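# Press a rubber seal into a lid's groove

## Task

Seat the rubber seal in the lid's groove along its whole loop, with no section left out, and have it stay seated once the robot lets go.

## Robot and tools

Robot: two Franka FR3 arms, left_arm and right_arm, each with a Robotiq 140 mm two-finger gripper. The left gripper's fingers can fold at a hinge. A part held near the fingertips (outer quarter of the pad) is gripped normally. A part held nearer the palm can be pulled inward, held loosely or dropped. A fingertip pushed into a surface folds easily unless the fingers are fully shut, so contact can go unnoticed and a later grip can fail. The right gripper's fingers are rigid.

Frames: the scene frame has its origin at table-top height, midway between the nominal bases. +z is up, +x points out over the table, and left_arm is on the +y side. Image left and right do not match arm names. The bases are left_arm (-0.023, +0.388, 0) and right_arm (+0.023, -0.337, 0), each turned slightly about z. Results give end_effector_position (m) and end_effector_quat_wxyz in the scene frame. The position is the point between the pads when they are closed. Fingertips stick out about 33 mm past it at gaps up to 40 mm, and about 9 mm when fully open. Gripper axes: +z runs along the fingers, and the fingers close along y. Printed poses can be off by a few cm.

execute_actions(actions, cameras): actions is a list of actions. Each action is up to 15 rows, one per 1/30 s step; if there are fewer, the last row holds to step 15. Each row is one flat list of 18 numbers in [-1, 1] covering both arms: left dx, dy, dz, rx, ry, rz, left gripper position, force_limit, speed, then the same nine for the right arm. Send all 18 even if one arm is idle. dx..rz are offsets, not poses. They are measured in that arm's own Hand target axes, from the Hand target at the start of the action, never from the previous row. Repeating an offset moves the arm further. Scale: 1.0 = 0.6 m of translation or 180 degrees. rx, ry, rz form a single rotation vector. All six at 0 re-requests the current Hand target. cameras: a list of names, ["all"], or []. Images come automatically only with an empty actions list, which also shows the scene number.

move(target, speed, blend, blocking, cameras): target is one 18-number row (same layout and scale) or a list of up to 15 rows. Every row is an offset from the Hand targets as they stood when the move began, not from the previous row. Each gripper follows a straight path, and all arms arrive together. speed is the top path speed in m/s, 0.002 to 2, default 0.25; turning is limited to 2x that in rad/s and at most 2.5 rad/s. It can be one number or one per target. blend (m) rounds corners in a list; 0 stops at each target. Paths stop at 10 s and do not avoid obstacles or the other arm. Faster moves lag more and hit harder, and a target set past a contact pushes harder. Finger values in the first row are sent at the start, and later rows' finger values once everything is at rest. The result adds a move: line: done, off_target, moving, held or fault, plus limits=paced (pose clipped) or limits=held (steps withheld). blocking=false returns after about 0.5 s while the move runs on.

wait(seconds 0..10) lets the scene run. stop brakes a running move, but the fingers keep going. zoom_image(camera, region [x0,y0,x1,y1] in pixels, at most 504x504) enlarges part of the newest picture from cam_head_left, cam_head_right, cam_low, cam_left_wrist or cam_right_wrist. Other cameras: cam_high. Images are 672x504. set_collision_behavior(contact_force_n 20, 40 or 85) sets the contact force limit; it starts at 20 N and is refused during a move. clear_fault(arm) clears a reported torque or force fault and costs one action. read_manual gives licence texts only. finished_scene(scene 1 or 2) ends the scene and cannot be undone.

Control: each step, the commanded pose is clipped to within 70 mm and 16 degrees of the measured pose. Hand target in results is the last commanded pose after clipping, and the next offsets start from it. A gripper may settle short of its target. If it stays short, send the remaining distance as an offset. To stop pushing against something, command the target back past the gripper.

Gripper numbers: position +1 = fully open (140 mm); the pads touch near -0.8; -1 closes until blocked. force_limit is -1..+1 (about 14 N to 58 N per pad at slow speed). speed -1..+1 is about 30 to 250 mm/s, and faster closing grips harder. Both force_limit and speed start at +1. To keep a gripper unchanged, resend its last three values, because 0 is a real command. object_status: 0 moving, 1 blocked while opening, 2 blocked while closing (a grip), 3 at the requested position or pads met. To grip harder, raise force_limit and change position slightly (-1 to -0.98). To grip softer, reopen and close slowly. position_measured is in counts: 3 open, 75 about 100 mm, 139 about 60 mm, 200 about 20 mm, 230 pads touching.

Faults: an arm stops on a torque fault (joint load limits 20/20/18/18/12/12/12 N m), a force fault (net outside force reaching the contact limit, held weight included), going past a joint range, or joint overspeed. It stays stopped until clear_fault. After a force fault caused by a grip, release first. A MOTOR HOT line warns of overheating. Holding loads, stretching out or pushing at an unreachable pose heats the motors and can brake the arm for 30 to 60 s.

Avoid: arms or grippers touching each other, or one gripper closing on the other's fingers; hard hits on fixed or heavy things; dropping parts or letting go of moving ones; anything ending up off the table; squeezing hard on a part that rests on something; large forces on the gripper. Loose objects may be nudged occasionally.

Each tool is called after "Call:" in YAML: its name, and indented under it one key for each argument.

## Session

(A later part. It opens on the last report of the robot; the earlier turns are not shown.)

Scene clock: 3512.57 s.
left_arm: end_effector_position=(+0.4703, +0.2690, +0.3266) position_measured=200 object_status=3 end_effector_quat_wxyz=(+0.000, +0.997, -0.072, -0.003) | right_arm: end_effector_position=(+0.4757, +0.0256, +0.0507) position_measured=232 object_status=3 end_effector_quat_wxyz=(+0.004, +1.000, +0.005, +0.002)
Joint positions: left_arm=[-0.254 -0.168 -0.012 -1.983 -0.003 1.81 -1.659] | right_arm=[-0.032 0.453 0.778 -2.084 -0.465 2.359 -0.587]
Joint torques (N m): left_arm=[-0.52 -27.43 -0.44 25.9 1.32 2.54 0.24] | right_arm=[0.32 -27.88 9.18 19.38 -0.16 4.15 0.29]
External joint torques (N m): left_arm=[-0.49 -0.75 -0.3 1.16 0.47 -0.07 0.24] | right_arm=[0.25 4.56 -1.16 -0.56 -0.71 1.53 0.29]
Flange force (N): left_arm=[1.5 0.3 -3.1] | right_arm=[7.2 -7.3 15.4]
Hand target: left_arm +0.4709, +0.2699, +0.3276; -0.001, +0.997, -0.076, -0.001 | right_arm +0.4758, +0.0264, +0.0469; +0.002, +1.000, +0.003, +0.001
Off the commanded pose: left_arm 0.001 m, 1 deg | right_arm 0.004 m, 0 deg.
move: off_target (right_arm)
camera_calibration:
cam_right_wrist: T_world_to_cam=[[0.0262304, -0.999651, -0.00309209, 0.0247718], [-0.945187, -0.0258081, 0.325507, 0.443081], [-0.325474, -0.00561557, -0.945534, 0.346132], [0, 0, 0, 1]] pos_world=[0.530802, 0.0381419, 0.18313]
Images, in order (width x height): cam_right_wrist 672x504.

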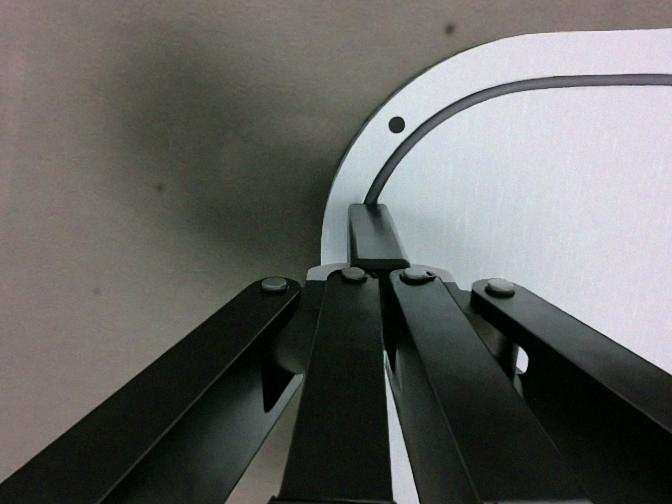

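Call:
move:
  target:
    - [0,0,0,0,0,0,-0.56,-1,-1,0,0,-0.0175,0,0,0,-1,-1,-0.5]
    - [0,0,0,0,0,0,-0.56,-1,-1,-0.035,0.0015,-0.0175,0,0,-0.011,-1,-1,-0.5]
    - [0,0,0,0,0,0,-0.56,-1,-1,-0.035,0.0015,-0.003,0,0,-0.011,-1,-1,-0.5]
    - [0,0,0,0,0,0,-0.56,-1,-1,-0.035,0.0015,0,0,0,-0.011,-1,-1,-0.5]
    - [0,0,0,0,0,0,-0.56,-1,-1,-0.035,0.0015,-0.0175,0,0,-0.011,-1,-1,-0.5]
    - [0,0,0,0,0,0,-0.56,-1,-1,-0.07,0.003,-0.0175,0,0,-0.011,-1,-1,-0.5]
    - [0,0,0,0,0,0,-0.56,-1,-1,-0.07,0.003,-0.003,0,0,-0.011,-1,-1,-0.5]
    - [0,0,0,0,0,0,-0.56,-1,-1,-0.07,0.003,0,0,0,-0.011,-1,-1,-0.5]
  speed: [0.05,0.1,0.04,0.02,0.05,0.1,0.04,0.02]
  blend: [0.003,0.003,0,0,0.003,0.003,0,0]
  cameras: ["cam_right_wrist"]

Call:
zoom_image:
  camera: "cam_right_wrist"
  region: [280, 80, 420, 220]

Scene clock: 3558.23 s.
left_arm: end_effector_position=(+0.4703, +0.2690, +0.3266) position_measured=200 object_status=3 end_effector_quat_wxyz=(+0.000, +0.997, -0.072, -0.003) | right_arm: end_effector_position=(+0.4335, +0.0237, +0.0506) position_measured=232 object_status=3 end_effector_quat_wxyz=(+0.005, +1.000, +0.023, +0.002)
Joint positions: left_arm=[-0.254 -0.168 -0.012 -1.983 -0.003 1.81 -1.659] | right_arm=[-0.071 0.372 0.843 -2.209 -0.434 2.41 -0.589]
Joint velocities: left_arm=[within noise] | right_arm=[0.004 -0.002 -0.002 0 -0.001 0 0.004]
Joint torques (N m): left_arm=[-0.49 -27.47 -0.47 25.9 1.32 2.55 0.26] | right_arm=[-0.65 -23.47 6.46 18.13 -0.44 4.68 0.29]
External joint torques (N m): left_arm=[-0.4 -0.8 -0.27 1.13 0.47 -0.07 0.26] | right_arm=[-0.51 4.47 -2.21 -1.56 -0.97 2.06 0.29]
Flange force (N): left_arm=[1.3 0.2 -3.0] | right_arm=[5.9 -4.6 20.2]
Hand target: left_arm +0.4709, +0.2699, +0.3276; -0.001, +0.997, -0.076, -0.001 | right_arm +0.4338, +0.0243, +0.0468; +0.002, +1.000, +0.021, +0.001
Off the commanded pose: left_arm 0.001 m, 1 deg | right_arm 0.004 m, 0 deg.
move: off_target (right_arm)
camera_calibration:
cam_right_wrist: T_world_to_cam=[[0.0629125, -0.998018, -0.00107607, 0.00797311], [-0.943198, -0.0598092, 0.326802, 0.40301], [-0.326219, -0.019545, -0.945092, 0.332794], [0, 0, 0, 1]] pos_world=[0.48818, 0.0385654, 0.182825]
Images, in order (width x height): cam_right_wrist 672x504.

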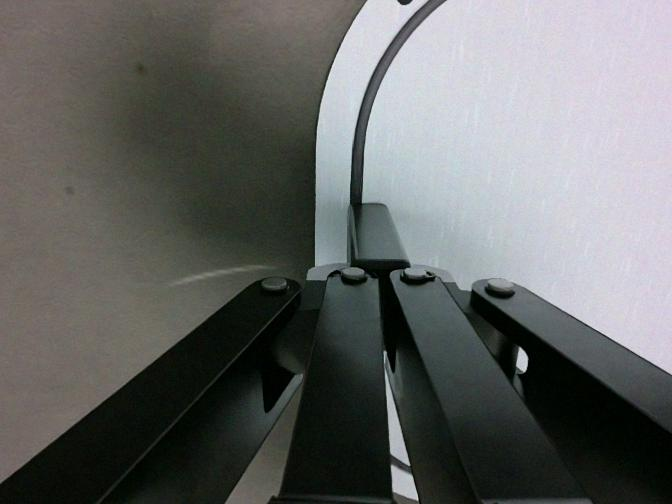

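Scaled by 3.600 from the camera's 672x504 image, which has a finer 960x720 frame.

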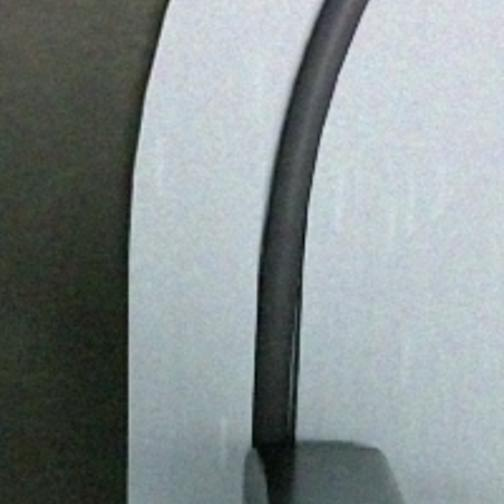

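Call:
move:
  target:
    - [0,0,0,0,0,0,-0.56,-1,-1,0,0,-0.0175,0,0,0,-1,-1,-0.5]
    - [0,0,0,0,0,0,-0.56,-1,-1,0,-0.0092,-0.0175,0,0,0.013,-1,-1,-0.5]
    - [0,0,0,0,0,0,-0.56,-1,-1,0,-0.0092,-0.003,0,0,0.013,-1,-1,-0.5]
    - [0,0,0,0,0,0,-0.56,-1,-1,0,-0.0092,0,0,0,0.013,-1,-1,-0.5]
    - [0,0,0,0,0,0,-0.56,-1,-1,0,-0.0092,-0.0175,0,0,0.013,-1,-1,-0.5]
    - [0,0,0,0,0,0,-0.56,-1,-1,-0.035,-0.0107,-0.0175,0,0,0.013,-1,-1,-0.5]
    - [0,0,0,0,0,0,-0.56,-1,-1,-0.035,-0.0107,-0.003,0,0,0.013,-1,-1,-0.5]
    - [0,0,0,0,0,0,-0.56,-1,-1,-0.035,-0.0107,0,0,0,0.013,-1,-1,-0.5]
  speed: [0.05,0.1,0.04,0.02,0.05,0.1,0.04,0.02]
  blend: [0.003,0.003,0,0,0.003,0.003,0,0]
  cameras: ["cam_right_wrist"]

Call:
zoom_image:
  camera: "cam_right_wrist"
  region: [280, 80, 420, 220]

Scene clock: 3582.93 s.
left_arm: end_effector_position=(+0.4703, +0.2690, +0.3266) position_measured=200 object_status=3 end_effector_quat_wxyz=(+0.000, +0.997, -0.072, -0.003) | right_arm: end_effector_position=(+0.4122, +0.0294, +0.0504) position_measured=232 object_status=3 end_effector_quat_wxyz=(+0.005, +1.000, +0.003, +0.002)
Joint positions: left_arm=[-0.254 -0.168 -0.012 -1.983 -0.003 1.81 -1.659] | right_arm=[-0.047 0.332 0.846 -2.254 -0.402 2.434 -0.534]
Joint velocities: left_arm=[within noise] | right_arm=[0.001 0 0 0.001 0 -0.001 0.006]
Joint torques (N m): left_arm=[-0.53 -27.45 -0.46 25.92 1.32 2.55 0.28] | right_arm=[-0.15 -21.97 5.13 17.78 -0.46 4.65 0.25]
External joint torques (N m): left_arm=[-0.49 -0.79 -0.31 1.15 0.47 -0.07 0.28] | right_arm=[-0.17 4.59 -2.68 -1.77 -0.97 2.04 0.25]
Flange force (N): left_arm=[1.3 0.3 -3.1] | right_arm=[6.8 -6.6 23.2]
Hand target: left_arm +0.4709, +0.2699, +0.3276; -0.001, +0.997, -0.076, -0.001 | right_arm +0.4126, +0.0299, +0.0467; +0.002, +1.000, +0.000, +0.001
Off the commanded pose: left_arm 0.001 m, 1 deg | right_arm 0.004 m, 0 deg.
move: off_target (right_arm)
camera_calibration:
cam_right_wrist: T_world_to_cam=[[0.0219937, -0.999757, -0.00128733, 0.0318681], [-0.945156, -0.0212122, 0.32593, 0.383101], [-0.325879, -0.0059517, -0.945393, 0.325316], [0, 0, 0, 1]] pos_world=[0.467402, 0.041923, 0.182728]
Images, in order (width x height): cam_right_wrist 672x504.

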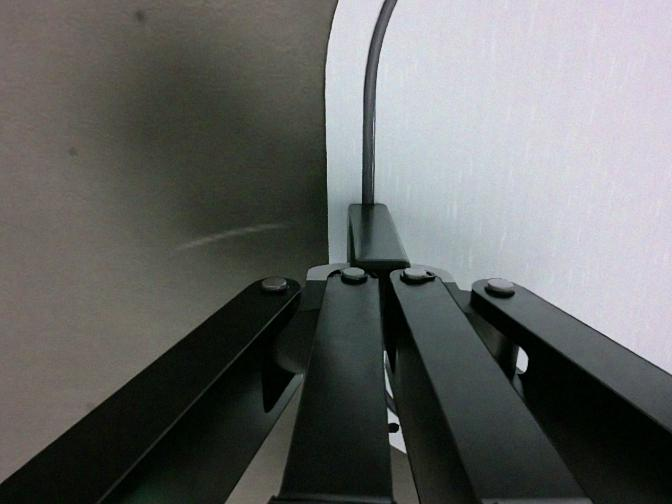

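Scaled by 3.600 from the camera's 672x504 image, which has a finer 960x720 frame.

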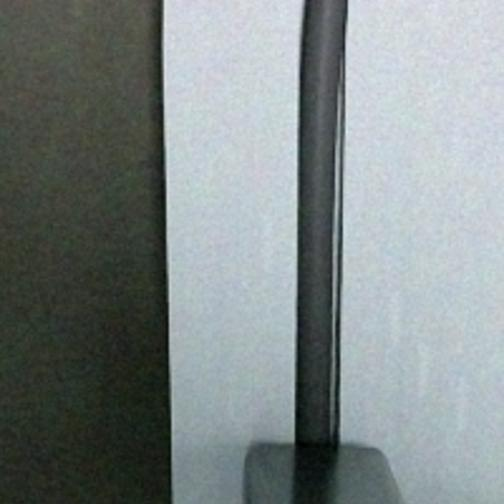

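Call:
move:
  target:
    - [0,0,0,0,0,0,-0.56,-1,-1,0,0,-0.0175,0,0,0,-1,-1,-0.5]
    - [0,0,0,0,0,0,-0.56,-1,-1,-0.035,-0.0007,-0.0175,0,0,0,-1,-1,-0.5]
    - [0,0,0,0,0,0,-0.56,-1,-1,-0.035,-0.0007,-0.004,0,0,0,-1,-1,-0.5]
    - [0,0,0,0,0,0,-0.56,-1,-1,-0.035,-0.0007,-0.001,0,0,0,-1,-1,-0.5]
    - [0,0,0,0,0,0,-0.56,-1,-1,-0.035,-0.0007,-0.0175,0,0,0,-1,-1,-0.5]
    - [0,0,0,0,0,0,-0.56,-1,-1,-0.07,-0.0014,-0.0175,0,0,0,-1,-1,-0.5]
    - [0,0,0,0,0,0,-0.56,-1,-1,-0.07,-0.0014,-0.004,0,0,0,-1,-1,-0.5]
    - [0,0,0,0,0,0,-0.56,-1,-1,-0.07,-0.0014,-0.001,0,0,0,-1,-1,-0.5]
  speed: [0.05,0.1,0.04,0.02,0.05,0.1,0.04,0.02]
  blend: [0.003,0.003,0,0,0.003,0.003,0,0]
  cameras: ["cam_right_wrist"]

Call:
zoom_image:
  camera: "cam_right_wrist"
  region: [280, 80, 420, 220]

Scene clock: 3599.30 s.
left_arm: end_effector_position=(+0.4703, +0.2690, +0.3266) position_measured=200 object_status=3 end_effector_quat_wxyz=(+0.000, +0.997, -0.072, -0.003) | right_arm: end_effector_position=(+0.3701, +0.0303, +0.0502) position_measured=232 object_status=3 end_effector_quat_wxyz=(+0.005, +1.000, +0.002, +0.002)
Joint positions: left_arm=[-0.254 -0.168 -0.012 -1.983 -0.003 1.81 -1.659] | right_arm=[-0.064 0.248 0.91 -2.361 -0.339 2.482 -0.515]
Joint velocities: left_arm=[within noise] | right_arm=[0.002 -0.001 -0.001 -0.001 0 -0.001 0.006]
Joint torques (N m): left_arm=[-0.55 -27.43 -0.51 25.93 1.32 2.55 0.28] | right_arm=[-0.95 -17.67 3.99 17.31 -0.49 4.46 0.12]
External joint torques (N m): left_arm=[-0.57 -0.72 -0.43 1.16 0.46 -0.07 0.28] | right_arm=[-0.97 4.7 -1.99 -2.14 -0.97 1.84 0.12]
Flange force (N): left_arm=[1.6 0.5 -3.1] | right_arm=[7.4 -6.1 24.2]
Hand target: left_arm +0.4709, +0.2699, +0.3276; -0.001, +0.997, -0.076, -0.001 | right_arm +0.3706, +0.0307, +0.0472; +0.002, +1.000, +0.000, +0.001
Off the commanded pose: left_arm 0.001 m, 1 deg | right_arm 0.003 m, 0 deg.
move: done
camera_calibration:
cam_right_wrist: T_world_to_cam=[[0.021517, -0.999767, -0.00142993, 0.0339214], [-0.945269, -0.0208098, 0.325628, 0.343481], [-0.325582, -0.00565486, -0.945497, 0.311294], [0, 0, 0, 1]] pos_world=[0.425303, 0.0428217, 0.182529]
Images, in order (width x height): cam_right_wrist 672x504.

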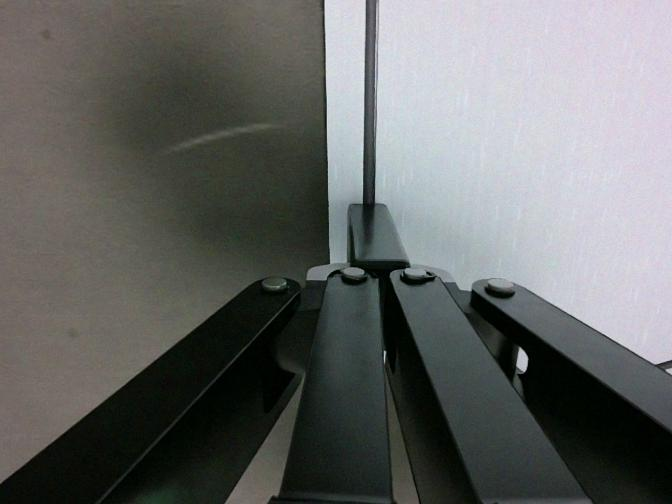

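Scaled by 3.600 from the camera's 672x504 image, which has a finer 960x720 frame.

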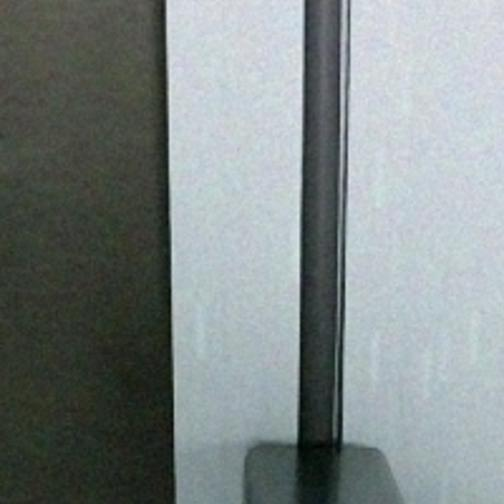

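Call:
move:
  target:
    - [0,0,0,0,0,0,-0.56,-1,-1,0,0,-0.0172,0,0,0,-1,-1,-0.5]
    - [0,0,0,0,0,0,-0.56,-1,-1,-0.0255,0.0064,-0.0172,0,0,-0.0778,-1,-1,-0.5]
    - [0,0,0,0,0,0,-0.56,-1,-1,-0.0255,0.0064,-0.0033,0,0,-0.0778,-1,-1,-0.5]
    - [0,0,0,0,0,0,-0.56,-1,-1,-0.0265,0.0023,-0.0025,0,0,-0.0778,-1,-1,-0.5]
    - [0,0,0,0,0,0,-0.56,-1,-1,-0.0265,0.0023,0,0,0,-0.0778,-1,-1,-0.5]
    - [0,0,0,0,0,0,-0.56,-1,-1,-0.0265,0.0023,-0.0172,0,0,-0.0778,-1,-1,-0.5]
    - [0,0,0,0,0,0,-0.56,-1,-1,-0.0468,0.0142,-0.0172,0,0,-0.1556,-1,-1,-0.5]
    - [0,0,0,0,0,0,-0.56,-1,-1,-0.0468,0.0142,-0.0033,0,0,-0.1556,-1,-1,-0.5]
    - [0,0,0,0,0,0,-0.56,-1,-1,-0.0488,0.0105,-0.0025,0,0,-0.1556,-1,-1,-0.5]
    - [0,0,0,0,0,0,-0.56,-1,-1,-0.0488,0.0105,0,0,0,-0.1556,-1,-1,-0.5]
  speed: [0.05,0.12,0.04,0.012,0.02,0.05,0.12,0.04,0.012,0.02]
  blend: [0.003,0.003,0,0.001,0,0.003,0.003,0,0.001,0]
  cameras: ["cam_right_wrist"]

Call:
zoom_image:
  camera: "cam_right_wrist"
  region: [280, 80, 420, 220]

Scene clock: 3643.33 s.
left_arm: end_effector_position=(+0.4703, +0.2690, +0.3266) position_measured=200 object_status=3 end_effector_quat_wxyz=(+0.000, +0.997, -0.072, -0.003) | right_arm: end_effector_position=(+0.3429, +0.0248, +0.0502) position_measured=232 object_status=3 end_effector_quat_wxyz=(+0.005, +0.970, +0.244, +0.003)
Joint positions: left_arm=[-0.254 -0.168 -0.012 -1.983 -0.003 1.81 -1.659] | right_arm=[-0.291 0.246 1.159 -2.437 -0.4 2.498 -0.923]
Joint torques (N m): left_arm=[-0.52 -27.45 -0.5 25.92 1.32 2.54 0.28] | right_arm=[-0.38 -11.47 4.31 15.31 -0.32 3.74 0.24]
External joint torques (N m): left_arm=[-0.57 -0.73 -0.46 1.14 0.47 -0.08 0.28] | right_arm=[-0.35 3.67 -2.21 -3.65 -0.81 1.1 0.24]
Flange force (N): left_arm=[1.5 0.5 -3.1] | right_arm=[0.0 0.0 0.0]
Hand target: left_arm +0.4709, +0.2699, +0.3276; -0.001, +0.997, -0.076, -0.001 | right_arm +0.3413, +0.0244, +0.0471; +0.002, +0.970, +0.242, +0.001
Off the commanded pose: left_arm 0.001 m, 1 deg | right_arm 0.003 m, 0 deg.
move: done; blend cut to 0.0007 m at target 4, 0.0007 m at target 9
camera_calibration:
cam_right_wrist: T_world_to_cam=[[0.487212, -0.873283, -0.00137739, -0.133782], [-0.825037, -0.460811, 0.327058, 0.287198], [-0.286249, -0.15821, -0.945003, 0.292632], [0, 0, 0, 1]] pos_world=[0.385895, 0.0618115, 0.182424]
Images, in order (width x height): cam_right_wrist 672x504.

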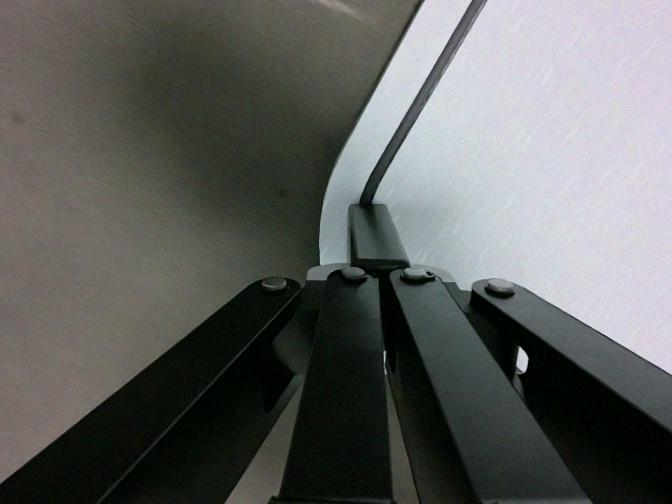

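Scaled by 3.600 from the camera's 672x504 image, which has a finer 960x720 frame.

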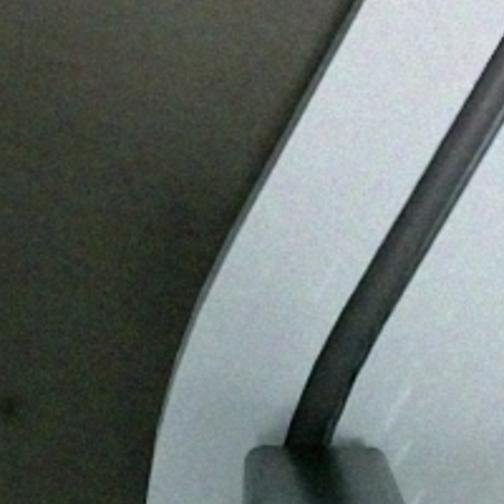

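Call:
set_collision_behavior:
  contact_force_n: 85

Call:
move:
  target:
    - [0,0,0,0,0,0,-0.56,-1,-1,0,0,-0.04,0,0,0,-1,-1,-0.5]
    - [0,0,0,0,0,0,-0.56,-1,-1,0.0673,0.0817,-0.1215,0,0,0.1556,-1,-1,-0.5]
  speed: [0.03,0.06]
  blend: [0.005,0]

Set on each arm: contact force limit 85 N; load limits (N m) waist: 85, shoulder: 85, upper arm roll: 85, elbow: 85, forearm roll: 11, wrist pitch: 11, wrist roll: 11.

Scene clock: 3671.07 s.
left_arm: end_effector_position=(+0.4703, +0.2690, +0.3266) position_measured=200 object_status=3 end_effector_quat_wxyz=(+0.000, +0.997, -0.072, -0.003) | right_arm: end_effector_position=(+0.3999, +0.0005, +0.1199) position_measured=232 object_status=3 end_effector_quat_wxyz=(+0.002, +1.000, +0.004, +0.002)
Joint positions: left_arm=[-0.254 -0.168 -0.012 -1.983 -0.003 1.81 -1.659] | right_arm=[-0.527 0.039 1.305 -2.335 -0.061 2.345 -0.801]
Joint velocities: left_arm=[within noise] | right_arm=[0 -0.001 0 -0.002 -0.001 0 0.007]
Joint torques (N m): left_arm=[-0.52 -27.46 -0.5 25.9 1.32 2.55 0.27] | right_arm=[-0.58 -8.05 1.41 22.52 0.52 2.5 0.23]
External joint torques (N m): left_arm=[-0.48 -0.68 -0.36 1.12 0.47 -0.07 0.27] | right_arm=[-0.53 -0.07 0.3 0.29 -0.05 -0.16 0.23]
Flange force (N): left_arm=[1.6 0.3 -3.0] | right_arm=[0.0 0.0 0.0]
Hand target: left_arm +0.4709, +0.2699, +0.3276; -0.001, +0.997, -0.076, -0.001 | right_arm +0.3998, +0.0004, +0.1203; +0.002, +1.000, +0.000, +0.001
Off the commanded pose: left_arm 0.001 m, 1 deg | right_arm 0.000 m, 0 deg.
move: done

Call:
move:
  target:
    - [0,0,0,0,0,0,-0.56,-1,-1,0.267,0.033,-0.05,0,0,0,-1,-1,-0.5]
    - [0,0,0,0,0,0,-0.56,-1,-1,0.267,0.033,-0.05,0,0,0.444,-1,-1,-0.5]
  speed: [0.08,0.15]
  blend: [0.01,0]

Scene clock: 3716.37 s.
left_arm: end_effector_position=(+0.4703, +0.2690, +0.3266) position_measured=200 object_status=3 end_effector_quat_wxyz=(+0.000, +0.997, -0.072, -0.003) | right_arm: end_effector_position=(+0.5604, -0.0201, +0.1508) position_measured=232 object_status=3 end_effector_quat_wxyz=(+0.002, +0.769, -0.639, +0.003)
Joint positions: left_arm=[-0.254 -0.168 -0.012 -1.983 -0.003 1.81 -1.659] | right_arm=[0.141 0.327 0.479 -1.857 -0.185 2.14 0.473]
Joint velocities: left_arm=[within noise] | right_arm=[-0.001 0.001 0.001 -0.001 -0.002 0 0.004]
Joint torques (N m): left_arm=[-0.55 -27.42 -0.5 25.91 1.32 2.54 0.26] | right_arm=[-0.21 -39.62 5.41 23.12 0.78 2.77 0.27]
External joint torques (N m): left_arm=[-0.64 -0.9 -0.5 1.27 0.46 -0.06 0.26] | right_arm=[-0.1 -1.41 0.38 -0.43 0.16 0.23 0.27]
Flange force (N): left_arm=[1.4 0.6 -3.3] | right_arm=[2.0 6.6 -0.9]
Hand target: left_arm +0.4709, +0.2699, +0.3276; -0.001, +0.997, -0.076, -0.001 | right_arm +0.5599, -0.0192, +0.1508; +0.001, +0.767, -0.642, +0.002
Off the commanded pose: left_arm 0.001 m, 1 deg | right_arm 0.001 m, 0 deg.
move: done

Call:
move:
  target:
    - [0,0,0,0,0,0,-0.56,-1,-1,0.0589,0.2473,-0.132,0,0,0,-1,-1,-0.5]
    - [0,0,0,0,0,0,-0.56,-1,-1,0.1069,0.3576,-0.132,0,0,-0.389,-1,-1,-0.5]
  speed: [0.15,0.15]
  blend: [0.01,0]

Scene clock: 3752.70 s.
left_arm: end_effector_position=(+0.4703, +0.2690, +0.3266) position_measured=200 object_status=3 end_effector_quat_wxyz=(+0.000, +0.997, -0.072, -0.003) | right_arm: end_effector_position=(+0.3606, -0.1185, +0.2303) position_measured=232 object_status=3 end_effector_quat_wxyz=(+0.000, +0.996, -0.090, +0.002)
Joint positions: left_arm=[-0.254 -0.168 -0.012 -1.983 -0.003 1.81 -1.659] | right_arm=[0.582 -0.457 0.035 -2.508 0.014 2.054 -0.826]
Joint velocities: left_arm=[within noise] | right_arm=[-0.001 0.001 0.001 0.002 0.002 0 -0.006]
Joint torques (N m): left_arm=[-0.48 -27.48 -0.45 25.9 1.31 2.54 0.28] | right_arm=[-0.22 -16.84 -0.48 24.11 0.3 2.5 -0.13]
External joint torques (N m): left_arm=[-0.5 -0.74 -0.37 1.09 0.45 -0.08 0.28] | right_arm=[-0.19 -0.53 0.37 -0.55 -0.41 -0.17 -0.13]
Flange force (N): left_arm=[1.3 0.3 -3.0] | right_arm=[-2.3 2.4 0.1]
Hand target: left_arm +0.4709, +0.2699, +0.3276; -0.001, +0.997, -0.076, -0.001 | right_arm +0.3597, -0.1197, +0.2299; +0.002, +0.996, -0.086, +0.002
Off the commanded pose: left_arm 0.001 m, 1 deg | right_arm 0.002 m, 1 deg.
move: done

Call:
set_collision_behavior:
  contact_force_n: 40

Call:
move:
  target:
    - [0,0,0,0,0,0,-0.56,-1,-1,0.006,0.0473,0.2165,0,0,0,-1,-1,-0.5]
    - [0,0,0,0,0,0,-0.56,-1,-1,0.006,0.0473,0.2765,0,0,0,-1,-1,-0.5]
  speed: [0.15,0.06]
  blend: [0.01,0]
  cameras: ["cam_right_wrist"]

Call:
zoom_image:
  camera: "cam_right_wrist"
  region: [280, 80, 420, 220]

Set on each arm: contact force limit 40 N; load limits (N m) waist: 35, shoulder: 35, upper arm roll: 32, elbow: 30, forearm roll: 12, wrist pitch: 12, wrist roll: 12.

Scene clock: 3769.87 s.
left_arm: end_effector_position=(+0.4703, +0.2690, +0.3266) position_measured=200 object_status=3 end_effector_quat_wxyz=(+0.000, +0.997, -0.072, -0.003) | right_arm: end_effector_position=(+0.3585, -0.1482, +0.0648) position_measured=232 object_status=3 end_effector_quat_wxyz=(+0.001, +0.996, -0.089, +0.001)
Joint positions: left_arm=[-0.254 -0.168 -0.012 -1.983 -0.003 1.81 -1.659] | right_arm=[0.562 -0.202 -0.005 -2.763 -0.008 2.561 -0.871]
Joint velocities: left_arm=[within noise] | right_arm=[0 0.001 0 0 0 0.004 -0.002]
Joint torques (N m): left_arm=[-0.55 -27.43 -0.48 25.88 1.32 2.55 0.25] | right_arm=[-0.61 -19.82 0.15 19.19 0.04 2.87 -0.13]
External joint torques (N m): left_arm=[-0.57 -0.71 -0.4 1.11 0.46 -0.07 0.25] | right_arm=[-0.6 0.37 0.32 -0.28 -0.4 0.22 -0.13]
Flange force (N): left_arm=[1.4 0.5 -3.0] | right_arm=[0.6 0.5 2.0]
Hand target: left_arm +0.4709, +0.2699, +0.3276; -0.001, +0.997, -0.076, -0.001 | right_arm +0.3589, -0.1490, +0.0641; +0.002, +0.996, -0.086, +0.002
Off the commanded pose: left_arm 0.001 m, 1 deg | right_arm 0.001 m, 0 deg.
move: done
camera_calibration:
cam_right_wrist: T_world_to_cam=[[-0.160077, -0.987062, -0.00921951, -0.076733], [-0.933237, 0.148291, 0.327227, 0.344686], [-0.321626, 0.0609855, -0.944901, 0.328737], [0, 0, 0, 1]] pos_world=[0.415121, -0.146902, 0.197126]
Images, in order (width x height): cam_right_wrist 672x504.

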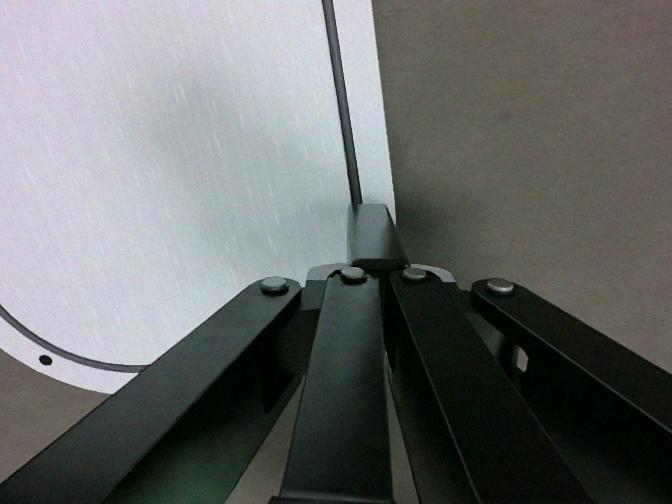

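Scaled by 3.600 from the camera's 672x504 image, which has a finer 960x720 frame.

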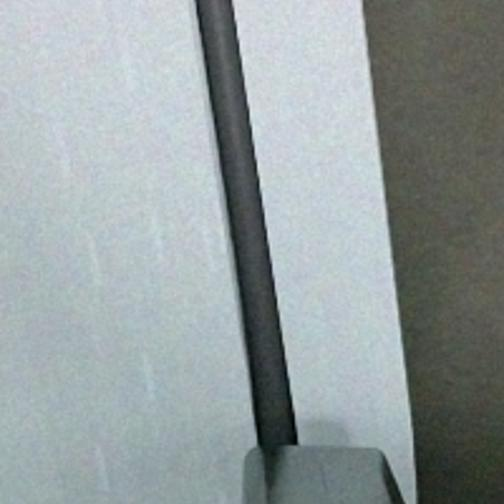

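Call:
move:
  target:
    - [0,0,0,0,0,0,-0.56,-1,-1,-0.0127,-0.008,0.011,0,0,0,-1,-1,-0.5]
    - [0,0,0,0,0,0,-0.56,-1,-1,-0.0127,-0.008,0.0248,0,0,0,-1,-1,-0.5]
    - [0,0,0,0,0,0,-0.56,-1,-1,-0.0127,-0.0039,0.0255,0,0,0,-1,-1,-0.5]
    - [0,0,0,0,0,0,-0.56,-1,-1,-0.0127,-0.0039,0.0278,0,0,0,-1,-1,-0.5]
    - [0,0,0,0,0,0,-0.56,-1,-1,-0.0127,-0.0039,0.011,0,0,0,-1,-1,-0.5]
    - [0,0,0,0,0,0,-0.56,-1,-1,-0.0355,-0.0108,0.011,0,0,0.0778,-1,-1,-0.5]
    - [0,0,0,0,0,0,-0.56,-1,-1,-0.0355,-0.0108,0.0248,0,0,0.0778,-1,-1,-0.5]
    - [0,0,0,0,0,0,-0.56,-1,-1,-0.0365,-0.0068,0.0255,0,0,0.0778,-1,-1,-0.5]
    - [0,0,0,0,0,0,-0.56,-1,-1,-0.0365,-0.0068,0.0278,0,0,0.0778,-1,-1,-0.5]
  speed: [0.06,0.04,0.012,0.02,0.05,0.12,0.04,0.012,0.02]
  blend: [0.002,0,0.0007,0,0.003,0.003,0,0.0007,0]
  cameras: ["cam_right_wrist"]

Call:
zoom_image:
  camera: "cam_right_wrist"
  region: [280, 80, 420, 220]

Scene clock: 3818.50 s.
left_arm: end_effector_position=(+0.4703, +0.2690, +0.3266) position_measured=200 object_status=3 end_effector_quat_wxyz=(+0.000, +0.997, -0.072, -0.003) | right_arm: end_effector_position=(+0.3379, -0.1395, +0.0498) position_measured=232 object_status=3 end_effector_quat_wxyz=(+0.002, +0.979, -0.202, +0.002)
Joint positions: left_arm=[-0.254 -0.168 -0.012 -1.983 -0.003 1.81 -1.659] | right_arm=[0.516 -0.196 0.097 -2.81 0.027 2.615 -0.618]
Joint torques (N m): left_arm=[-0.57 -27.4 -0.46 25.92 1.31 2.54 0.26] | right_arm=[-2.24 -16.54 -0.81 16.58 -0.14 3.95 0.38]
External joint torques (N m): left_arm=[-0.65 -0.8 -0.45 1.21 0.45 -0.07 0.26] | right_arm=[-2.26 2.92 -0.23 -2.09 -0.54 1.31 0.38]
Flange force (N): left_arm=[1.5 0.6 -3.2] | right_arm=[3.8 -0.7 15.5]
Hand target: left_arm +0.4709, +0.2699, +0.3276; -0.001, +0.997, -0.076, -0.001 | right_arm +0.3381, -0.1413, +0.0473; +0.002, +0.978, -0.207, +0.002
Off the commanded pose: left_arm 0.001 m, 1 deg | right_arm 0.003 m, 1 deg.
move: done
camera_calibration:
cam_right_wrist: T_world_to_cam=[[-0.379925, -0.92498, -0.00834317, 0.0112837], [-0.875695, 0.356747, 0.325407, 0.33879], [-0.298018, 0.130936, -0.945537, 0.309118], [0, 0, 0, 1]] pos_world=[0.393086, -0.1509, 0.182132]
Images, in order (width x height): cam_right_wrist 672x504.

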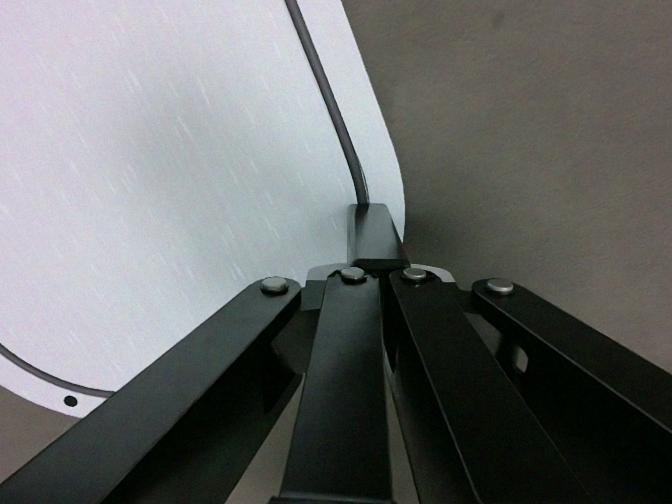

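Scaled by 3.600 from the camera's 672x504 image, which has a finer 960x720 frame.

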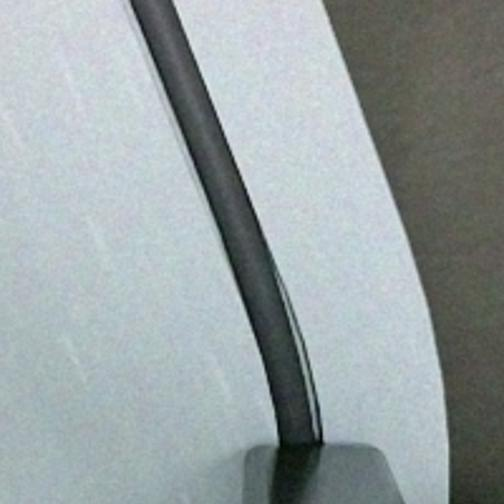

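Call:
move:
  target:
    - [0,0,0,0,0,0,-0.56,-1,-1,0,0,-0.017,0,0,0,-1,-1,-0.5]
    - [0,0,0,0,0,0,-0.56,-1,-1,-0.0228,-0.0083,-0.017,0,0,0.0778,-1,-1,-0.5]
    - [0,0,0,0,0,0,-0.56,-1,-1,-0.0228,-0.0083,-0.0032,0,0,0.0778,-1,-1,-0.5]
    - [0,0,0,0,0,0,-0.56,-1,-1,-0.0238,-0.0043,-0.0025,0,0,0.0778,-1,-1,-0.5]
    - [0,0,0,0,0,0,-0.56,-1,-1,-0.0238,-0.0043,0,0,0,0.0778,-1,-1,-0.5]
    - [0,0,0,0,0,0,-0.56,-1,-1,-0.0238,-0.0043,-0.017,0,0,0.0778,-1,-1,-0.5]
    - [0,0,0,0,0,0,-0.56,-1,-1,-0.0442,-0.0165,-0.017,0,0,0.1556,-1,-1,-0.5]
    - [0,0,0,0,0,0,-0.56,-1,-1,-0.0442,-0.0165,-0.0032,0,0,0.1556,-1,-1,-0.5]
    - [0,0,0,0,0,0,-0.56,-1,-1,-0.0462,-0.0128,-0.0025,0,0,0.1556,-1,-1,-0.5]
    - [0,0,0,0,0,0,-0.56,-1,-1,-0.0462,-0.0128,0,0,0,0.1556,-1,-1,-0.5]
  speed: [0.05,0.12,0.04,0.012,0.02,0.05,0.12,0.04,0.012,0.02]
  blend: [0.003,0.003,0,0.0007,0,0.003,0.003,0,0.0007,0]
  cameras: ["cam_right_wrist"]

Call:
zoom_image:
  camera: "cam_right_wrist"
  region: [280, 80, 420, 220]

Scene clock: 3846.23 s.
left_arm: end_effector_position=(+0.4703, +0.2690, +0.3266) position_measured=200 object_status=3 end_effector_quat_wxyz=(+0.000, +0.997, -0.072, -0.003) | right_arm: end_effector_position=(+0.3164, -0.1218, +0.0497) position_measured=232 object_status=3 end_effector_quat_wxyz=(+0.002, +0.901, -0.433, +0.003)
Joint positions: left_arm=[-0.254 -0.168 -0.012 -1.983 -0.003 1.81 -1.659] | right_arm=[0.399 -0.227 0.309 -2.833 0.123 2.613 -0.124]
Joint velocities: left_arm=[within noise] | right_arm=[0.001 -0.001 0.002 -0.001 -0.001 0.001 0.006]
Joint torques (N m): left_arm=[-0.52 -27.44 -0.47 25.94 1.33 2.55 0.29] | right_arm=[-1.5 -14.62 -1.13 16.25 0.23 3.77 0.46]
External joint torques (N m): left_arm=[-0.54 -0.78 -0.39 1.2 0.47 -0.06 0.29] | right_arm=[-1.49 2.89 0.55 -2.44 -0.16 1.15 0.46]
Flange force (N): left_arm=[1.5 0.4 -3.2] | right_arm=[0.6 -3.6 16.6]
Hand target: left_arm +0.4709, +0.2699, +0.3276; -0.001, +0.997, -0.076, -0.001 | right_arm +0.3158, -0.1230, +0.0472; +0.001, +0.899, -0.437, +0.002
Off the commanded pose: left_arm 0.001 m, 1 deg | right_arm 0.003 m, 1 deg.
move: done
camera_calibration:
cam_right_wrist: T_world_to_cam=[[-0.769694, -0.638312, -0.0113572, 0.177871], [-0.606858, 0.72601, 0.323471, 0.273728], [-0.19823, 0.255866, -0.94617, 0.284054], [0, 0, 0, 1]] pos_world=[0.359329, -0.157872, 0.182241]
Images, in order (width x height): cam_right_wrist 672x504.

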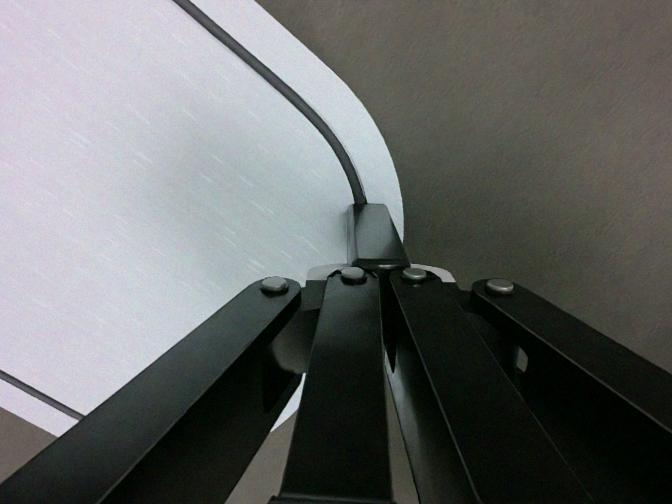

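Scaled by 3.600 from the camera's 672x504 image, which has a finer 960x720 frame.

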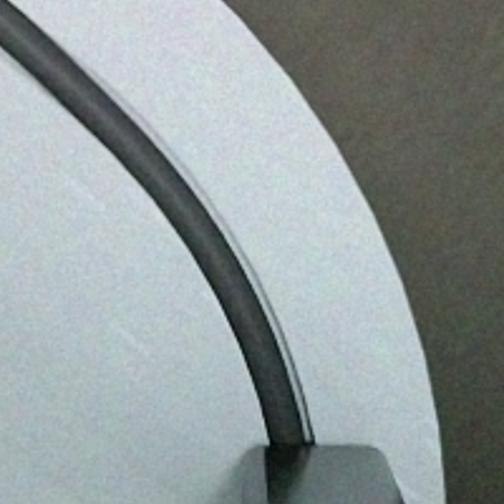

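Call:
move:
  target:
    - [0,0,0,0,0,0,-0.56,-1,-1,0,0,-0.017,0,0,0,-1,-1,-0.5]
    - [0,0,0,0,0,0,-0.56,-1,-1,-0.0228,-0.0092,-0.017,0,0,0.0778,-1,-1,-0.5]
    - [0,0,0,0,0,0,-0.56,-1,-1,-0.0228,-0.0092,-0.0032,0,0,0.0778,-1,-1,-0.5]
    - [0,0,0,0,0,0,-0.56,-1,-1,-0.0238,-0.0051,-0.0025,0,0,0.0778,-1,-1,-0.5]
    - [0,0,0,0,0,0,-0.56,-1,-1,-0.0238,-0.0051,0,0,0,0.0778,-1,-1,-0.5]
    - [0,0,0,0,0,0,-0.56,-1,-1,-0.0238,-0.0051,-0.017,0,0,0.0778,-1,-1,-0.5]
    - [0,0,0,0,0,0,-0.56,-1,-1,-0.0442,-0.0178,-0.017,0,0,0.1556,-1,-1,-0.5]
    - [0,0,0,0,0,0,-0.56,-1,-1,-0.0442,-0.0178,-0.0032,0,0,0.1556,-1,-1,-0.5]
    - [0,0,0,0,0,0,-0.56,-1,-1,-0.0462,-0.0142,-0.0025,0,0,0.1556,-1,-1,-0.5]
    - [0,0,0,0,0,0,-0.56,-1,-1,-0.0462,-0.0142,0,0,0,0.1556,-1,-1,-0.5]
  speed: [0.05,0.12,0.04,0.012,0.02,0.05,0.12,0.04,0.012,0.02]
  blend: [0.003,0.003,0,0.0007,0,0.003,0.003,0,0.0007,0]
  cameras: ["cam_right_wrist"]

Call:
zoom_image:
  camera: "cam_right_wrist"
  region: [280, 80, 420, 220]

Scene clock: 3873.37 s.
left_arm: end_effector_position=(+0.4703, +0.2690, +0.3266) position_measured=200 object_status=3 end_effector_quat_wxyz=(+0.000, +0.997, -0.072, -0.003) | right_arm: end_effector_position=(+0.3060, -0.0958, +0.0495) position_measured=232 object_status=3 end_effector_quat_wxyz=(+0.002, +0.769, -0.639, +0.003)
Joint positions: left_arm=[-0.254 -0.168 -0.012 -1.983 -0.003 1.81 -1.659] | right_arm=[0.245 -0.221 0.553 -2.804 0.214 2.602 0.376]
Joint velocities: left_arm=[within noise] | right_arm=[-0.001 0 0 0 0.001 -0.001 0.005]
Joint torques (N m): left_arm=[-0.5 -27.45 -0.47 25.88 1.32 2.54 0.26] | right_arm=[-0.87 -12.15 -1.16 16.32 0.47 4.05 0.32]
External joint torques (N m): left_arm=[-0.53 -0.85 -0.41 1.17 0.47 -0.07 0.26] | right_arm=[-0.83 3.46 1.61 -2.17 0.08 1.51 0.32]
Flange force (N): left_arm=[1.2 0.4 -3.1] | right_arm=[-5.0 -5.8 21.5]
Hand target: left_arm +0.4709, +0.2699, +0.3276; -0.001, +0.997, -0.076, -0.001 | right_arm +0.3054, -0.0959, +0.0470; +0.001, +0.767, -0.642, +0.002
Off the commanded pose: left_arm 0.001 m, 1 deg | right_arm 0.003 m, 0 deg.
move: done
camera_calibration:
cam_right_wrist: T_world_to_cam=[[-0.979731, -0.199878, -0.0132369, 0.292824], [-0.193359, 0.926375, 0.323174, 0.141174], [-0.052333, 0.319183, -0.946247, 0.236608], [0, 0, 0, 1]] pos_world=[0.326568, -0.147772, 0.182142]
Images, in order (width x height): cam_right_wrist 672x504.

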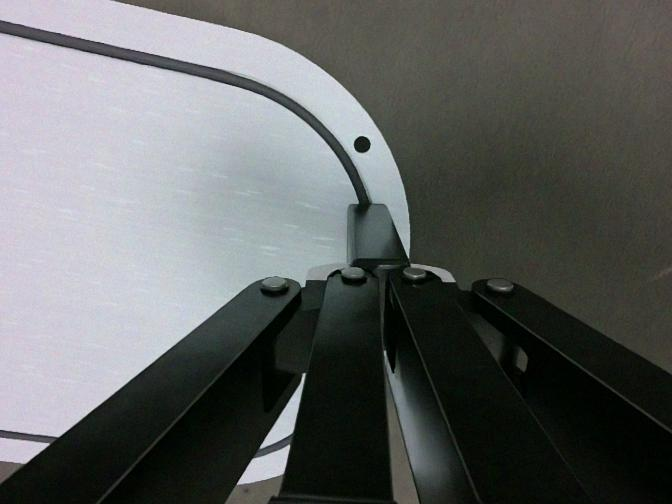

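Scaled by 3.600 from the camera's 672x504 image, which has a finer 960x720 frame.

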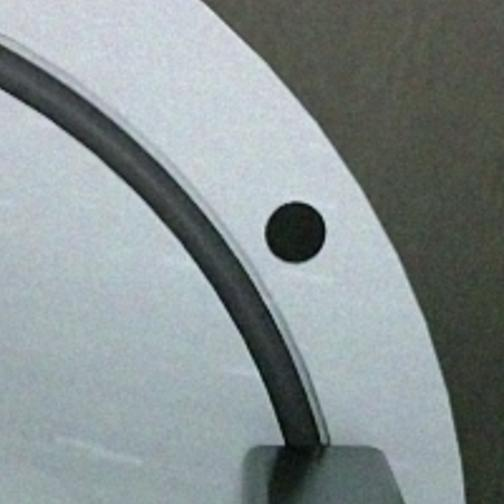

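Call:
move:
  target:
    - [0,0,0,0,0,0,-0.56,-1,-1,0,0,-0.017,0,0,0,-1,-1,-0.5]
    - [0,0,0,0,0,0,-0.56,-1,-1,-0.0262,-0.0073,-0.017,0,0,0.0667,-1,-1,-0.5]
    - [0,0,0,0,0,0,-0.56,-1,-1,-0.0262,-0.0073,-0.0032,0,0,0.0667,-1,-1,-0.5]
    - [0,0,0,0,0,0,-0.56,-1,-1,-0.027,-0.0035,-0.0025,0,0,0.0667,-1,-1,-0.5]
    - [0,0,0,0,0,0,-0.56,-1,-1,-0.027,-0.0035,0,0,0,0.0667,-1,-1,-0.5]
    - [0,0,0,0,0,0,-0.56,-1,-1,-0.027,-0.0035,-0.017,0,0,0.0667,-1,-1,-0.5]
    - [0,0,0,0,0,0,-0.56,-1,-1,-0.0597,-0.0105,-0.017,0,0,0.0667,-1,-1,-0.5]
    - [0,0,0,0,0,0,-0.56,-1,-1,-0.0597,-0.0105,-0.0032,0,0,0.0667,-1,-1,-0.5]
    - [0,0,0,0,0,0,-0.56,-1,-1,-0.0597,-0.0105,0,0,0,0.0667,-1,-1,-0.5]
  speed: [0.05,0.12,0.04,0.012,0.02,0.05,0.12,0.04,0.02]
  blend: [0.003,0.003,0,0.0007,0,0.003,0.003,0,0]
  cameras: ["cam_right_wrist"]

Call:
zoom_image:
  camera: "cam_right_wrist"
  region: [280, 80, 420, 220]

Scene clock: 3900.83 s.
left_arm: end_effector_position=(+0.4703, +0.2690, +0.3266) position_measured=200 object_status=3 end_effector_quat_wxyz=(+0.000, +0.997, -0.072, -0.003) | right_arm: end_effector_position=(+0.3048, -0.0601, +0.0494) position_measured=232 object_status=3 end_effector_quat_wxyz=(+0.002, +0.697, -0.717, +0.004)
Joint positions: left_arm=[-0.254 -0.168 -0.012 -1.983 -0.003 1.81 -1.659] | right_arm=[0.138 -0.164 0.722 -2.731 0.195 2.595 0.67]
Joint velocities: left_arm=[within noise] | right_arm=[0 0 0 0 0 0.001 0.006]
Joint torques (N m): left_arm=[-0.54 -27.47 -0.52 25.93 1.33 2.55 0.27] | right_arm=[-1.67 -10.2 -1.54 16.95 -0.02 4.5 0.38]
External joint torques (N m): left_arm=[-0.52 -0.88 -0.39 1.2 0.48 -0.07 0.27] | right_arm=[-1.68 4.93 1.15 -1.73 -0.42 1.98 0.38]
Flange force (N): left_arm=[1.2 0.4 -3.2] | right_arm=[-12.6 -12.9 31.8]
Hand target: left_arm +0.4709, +0.2699, +0.3276; -0.001, +0.997, -0.076, -0.001 | right_arm +0.3053, -0.0596, +0.0469; +0.000, +0.695, -0.719, +0.003
Off the commanded pose: left_arm 0.001 m, 1 deg | right_arm 0.003 m, 0 deg.
move: done
camera_calibration:
cam_right_wrist: T_world_to_cam=[[-0.999842, 0.0102876, -0.0145037, 0.317614], [0.00506801, 0.946686, 0.322117, 0.0487552], [0.0170443, 0.321992, -0.946589, 0.204043], [0, 0, 0, 1]] pos_world=[0.313839, -0.115124, 0.182047]
Images, in order (width x height): cam_right_wrist 672x504.

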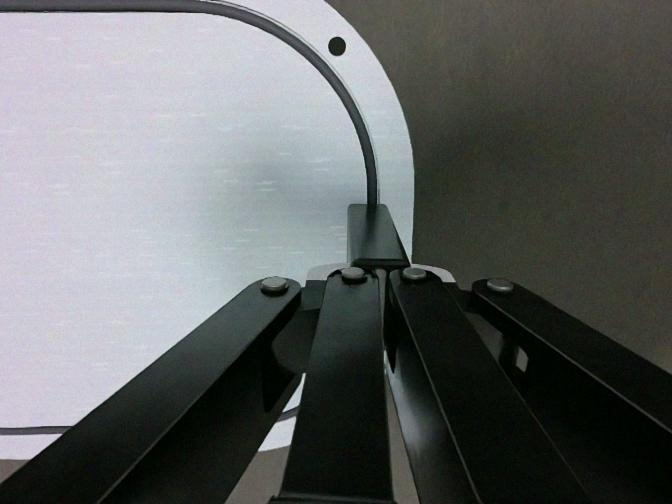

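Scaled by 3.600 from the camera's 672x504 image, which has a finer 960x720 frame.

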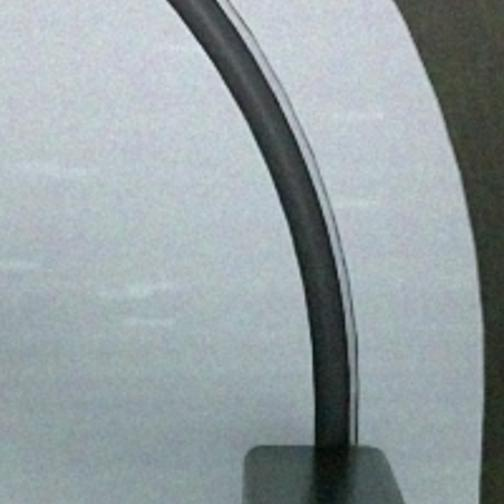

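Call:
move:
  target:
    - [0,0,0,0,0,0,-0.56,-1,-1,0,0,-0.017,0,0,0,-1,-1,-0.5]
    - [0,0,0,0,0,0,-0.56,-1,-1,-0.0333,0.003,-0.017,0,0,0,-1,-1,-0.5]
    - [0,0,0,0,0,0,-0.56,-1,-1,-0.0333,0.003,-0.004,0,0,0,-1,-1,-0.5]
    - [0,0,0,0,0,0,-0.56,-1,-1,-0.0333,0.003,-0.0013,0,0,0,-1,-1,-0.5]
  speed: [0.04,0.08,0.04,0.02]
  blend: [0.003,0.003,0,0]

Scene clock: 3915.73 s.
left_arm: end_effector_position=(+0.4703, +0.2690, +0.3266) position_measured=200 object_status=3 end_effector_quat_wxyz=(+0.000, +0.997, -0.072, -0.003) | right_arm: end_effector_position=(+0.3030, -0.0401, +0.0496) position_measured=232 object_status=3 end_effector_quat_wxyz=(+0.002, +0.698, -0.716, +0.004)
Joint positions: left_arm=[-0.254 -0.168 -0.012 -1.983 -0.003 1.81 -1.659] | right_arm=[0.12 -0.124 0.768 -2.69 0.151 2.59 0.737]
Joint velocities: left_arm=[within noise] | right_arm=[0.001 0 -0.001 0 -0.002 0.001 0.005]
Joint torques (N m): left_arm=[-0.53 -27.43 -0.46 25.96 1.32 2.54 0.24] | right_arm=[-2.03 -11.18 -1.62 17.39 -0.08 4.4 0.24]
External joint torques (N m): left_arm=[-0.6 -0.87 -0.43 1.3 0.46 -0.06 0.24] | right_arm=[-2.11 4.31 0.52 -1.39 -0.48 1.89 0.24]
Flange force (N): left_arm=[1.6 0.6 -3.4] | right_arm=[-11.6 -12.9 29.1]
Hand target: left_arm +0.4709, +0.2699, +0.3276; -0.001, +0.997, -0.076, -0.001 | right_arm +0.3042, -0.0395, +0.0476; +0.000, +0.695, -0.719, +0.003
Off the commanded pose: left_arm 0.001 m, 1 deg | right_arm 0.002 m, 1 deg.
move: done

Call:
move:
  target:
    - [0,0,0,0,0,0,-0.56,-1,-1,0,0,-0.035,0,0,0,-1,-1,-0.5]
    - [0,0,0,0,0,0,-0.56,-1,-1,0.0298,-0.1275,-0.304,0,0,0,-1,-1,-0.5]
    - [0,0,0,0,0,0,-0.56,-1,-1,0.0298,-0.1275,-0.304,0,0,-0.5,-1,-1,-0.5]
  speed: [0.04,0.15,0.2]
  blend: [0.005,0.01,0]

Scene clock: 3936.17 s.
left_arm: end_effector_position=(+0.4703, +0.2690, +0.3266) position_measured=200 object_status=3 end_effector_quat_wxyz=(+0.000, +0.997, -0.072, -0.003) | right_arm: end_effector_position=(+0.3794, -0.0587, +0.2316) position_measured=232 object_status=3 end_effector_quat_wxyz=(+0.001, +1.000, -0.020, +0.001)
Joint positions: left_arm=[-0.254 -0.168 -0.012 -1.983 -0.003 1.81 -1.659] | right_arm=[0.642 -0.296 0.062 -2.36 0.017 2.065 -0.879]
Joint velocities: left_arm=[within noise] | right_arm=[0 0.002 -0.001 -0.002 -0.001 0 -0.006]
Joint torques (N m): left_arm=[-0.58 -27.46 -0.47 25.86 1.33 2.55 0.24] | right_arm=[-0.22 -21.52 -0.56 24.02 0.3 2.89 -0.03]
External joint torques (N m): left_arm=[-0.59 -0.79 -0.38 1.1 0.47 -0.07 0.24] | right_arm=[-0.21 0.27 0.27 -0.53 -0.42 0.23 -0.03]
Flange force (N): left_arm=[1.2 0.5 -2.9] | right_arm=[-0.4 0.5 1.8]
Hand target: left_arm +0.4709, +0.2699, +0.3276; -0.001, +0.997, -0.076, -0.001 | right_arm +0.3795, -0.0592, +0.2303; +0.002, +1.000, -0.016, +0.002
Off the commanded pose: left_arm 0.001 m, 1 deg | right_arm 0.001 m, 0 deg.
move: done

Call:
move:
  target:
    - [0,0,0,0,0,0,-0.56,-1,-1,-0.0705,-0.1407,0.2172,0,0,-0.133,-1,-1,-0.5]
    - [0,0,0,0,0,0,-0.56,-1,-1,-0.0705,-0.1407,0.2772,0,0,-0.133,-1,-1,-0.5]
  speed: [0.15,0.06]
  blend: [0.005,0]
  cameras: ["cam_right_wrist"]

Call:
zoom_image:
  camera: "cam_right_wrist"
  region: [280, 80, 420, 220]

Scene clock: 3953.13 s.
left_arm: end_effector_position=(+0.4703, +0.2690, +0.3266) position_measured=200 object_status=3 end_effector_quat_wxyz=(+0.000, +0.997, -0.072, -0.003) | right_arm: end_effector_position=(+0.3399, +0.0264, +0.0643) position_measured=232 object_status=3 end_effector_quat_wxyz=(+0.002, +0.982, +0.188, +0.000)
Joint positions: left_arm=[-0.254 -0.168 -0.012 -1.983 -0.003 1.81 -1.659] | right_arm=[0.762 0.06 0.135 -2.448 -0.019 2.506 -1.08]
Joint velocities: left_arm=[within noise] | right_arm=[-0.001 0 0 -0.001 0.001 0.004 0]
Joint torques (N m): left_arm=[-0.52 -27.45 -0.47 25.95 1.31 2.55 0.29] | right_arm=[-0.6 -29.91 0.76 19.97 0.08 2.8 -0.19]
External joint torques (N m): left_arm=[-0.62 -0.74 -0.48 1.18 0.45 -0.07 0.29] | right_arm=[-0.63 -0.08 0.44 -0.28 -0.41 0.15 -0.19]
Flange force (N): left_arm=[1.6 0.5 -3.1] | right_arm=[-0.8 1.1 0.4]
Hand target: left_arm +0.4709, +0.2699, +0.3276; -0.001, +0.997, -0.076, -0.001 | right_arm +0.3405, +0.0259, +0.0635; +0.002, +0.982, +0.191, +0.001
Off the commanded pose: left_arm 0.001 m, 1 deg | right_arm 0.001 m, 0 deg.
move: done
camera_calibration:
cam_right_wrist: T_world_to_cam=[[0.385516, -0.922666, -0.00809001, -0.0947036], [-0.870084, -0.366437, 0.329662, 0.293587], [-0.307133, -0.120051, -0.944064, 0.311385], [0, 0, 0, 1]] pos_world=[0.387592, 0.0575836, 0.196416]
Images, in order (width x height): cam_right_wrist 672x504.

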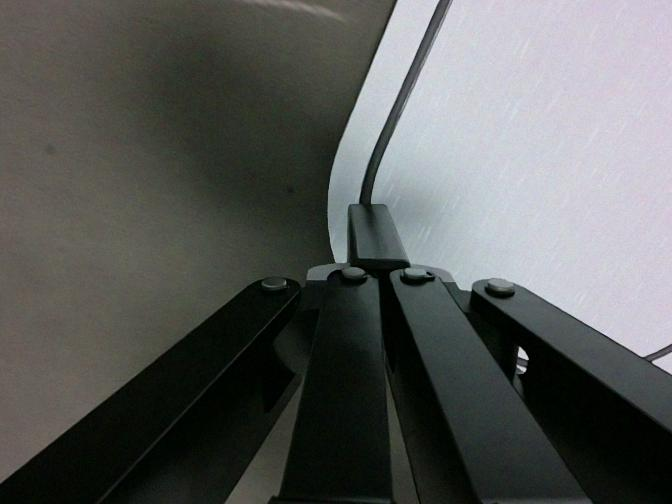

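Scaled by 3.600 from the camera's 672x504 image, which has a finer 960x720 frame.

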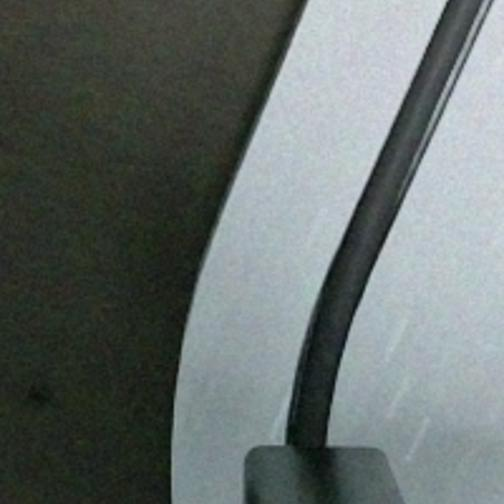

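Call:
move:
  target:
    - [0,0,0,0,0,0,-0.56,-1,-1,0,0.0025,0.01,0,0,0,-1,-1,-0.5]
    - [0,0,0,0,0,0,-0.56,-1,-1,0,0.0025,0.0238,0,0,0,-1,-1,-0.5]
    - [0,0,0,0,0,0,-0.56,-1,-1,0,-0.0017,0.0247,0,0,0,-1,-1,-0.5]
    - [0,0,0,0,0,0,-0.56,-1,-1,0,-0.0017,0.0268,0,0,0,-1,-1,-0.5]
    - [0,0,0,0,0,0,-0.56,-1,-1,0,-0.0017,0.01,0,0,0,-1,-1,-0.5]
    - [0,0,0,0,0,0,-0.56,-1,-1,-0.0228,0.0053,0.01,0,0,-0.0778,-1,-1,-0.5]
    - [0,0,0,0,0,0,-0.56,-1,-1,-0.0228,0.0053,0.0238,0,0,-0.0778,-1,-1,-0.5]
    - [0,0,0,0,0,0,-0.56,-1,-1,-0.0238,0.0013,0.0247,0,0,-0.0778,-1,-1,-0.5]
    - [0,0,0,0,0,0,-0.56,-1,-1,-0.0238,0.0013,0.0268,0,0,-0.0778,-1,-1,-0.5]
  speed: [0.06,0.04,0.012,0.02,0.05,0.12,0.04,0.012,0.02]
  blend: [0.002,0,0.0007,0,0.003,0.003,0,0.0007,0]
  cameras: ["cam_right_wrist"]

Call:
zoom_image:
  camera: "cam_right_wrist"
  region: [280, 80, 420, 220]

Scene clock: 3970.37 s.
left_arm: end_effector_position=(+0.4703, +0.2690, +0.3266) position_measured=200 object_status=3 end_effector_quat_wxyz=(+0.000, +0.997, -0.072, -0.003) | right_arm: end_effector_position=(+0.3275, +0.0184, +0.0500) position_measured=232 object_status=3 end_effector_quat_wxyz=(+0.004, +0.952, +0.308, +0.000)
Joint positions: left_arm=[-0.254 -0.168 -0.012 -1.983 -0.003 1.81 -1.659] | right_arm=[0.757 0.059 0.15 -2.499 -0.028 2.553 -1.309]
Joint torques (N m): left_arm=[-0.55 -27.44 -0.5 25.93 1.32 2.54 0.27] | right_arm=[-0.75 -25.63 1.15 18.93 0.29 4.05 -0.14]
External joint torques (N m): left_arm=[-0.48 -0.98 -0.32 1.32 0.48 -0.05 0.27] | right_arm=[-0.66 3.48 0.92 -0.67 -0.19 1.39 -0.14]
Flange force (N): left_arm=[1.3 0.3 -3.5] | right_arm=[5.0 -1.2 12.3]
Hand target: left_arm +0.4709, +0.2699, +0.3276; -0.001, +0.997, -0.076, -0.001 | right_arm +0.3276, +0.0197, +0.0474; +0.002, +0.951, +0.309, +0.001
Off the commanded pose: left_arm 0.001 m, 1 deg | right_arm 0.003 m, 0 deg.
move: done; blend cut to 0.0006 m at target 3, 0.0006 m at target 8
camera_calibration:
cam_right_wrist: T_world_to_cam=[[0.598849, -0.80085, -0.00439834, -0.169759], [-0.754611, -0.566096, 0.331809, 0.250269], [-0.268219, -0.195385, -0.943336, 0.281761], [0, 0, 0, 1]] pos_world=[0.366089, 0.0607767, 0.182007]
Images, in order (width x height): cam_right_wrist 672x504.

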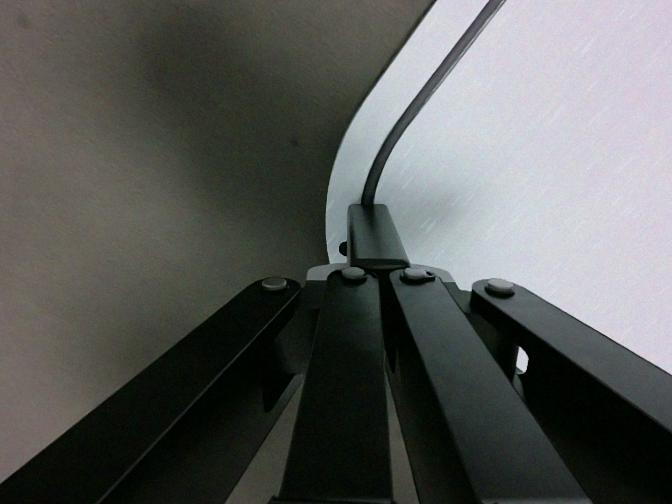

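Scaled by 3.600 from the camera's 672x504 image, which has a finer 960x720 frame.

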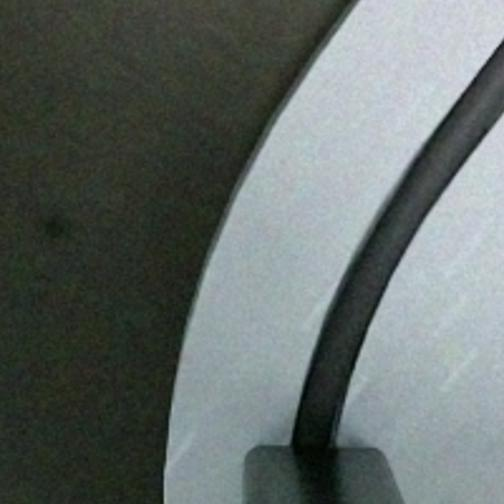

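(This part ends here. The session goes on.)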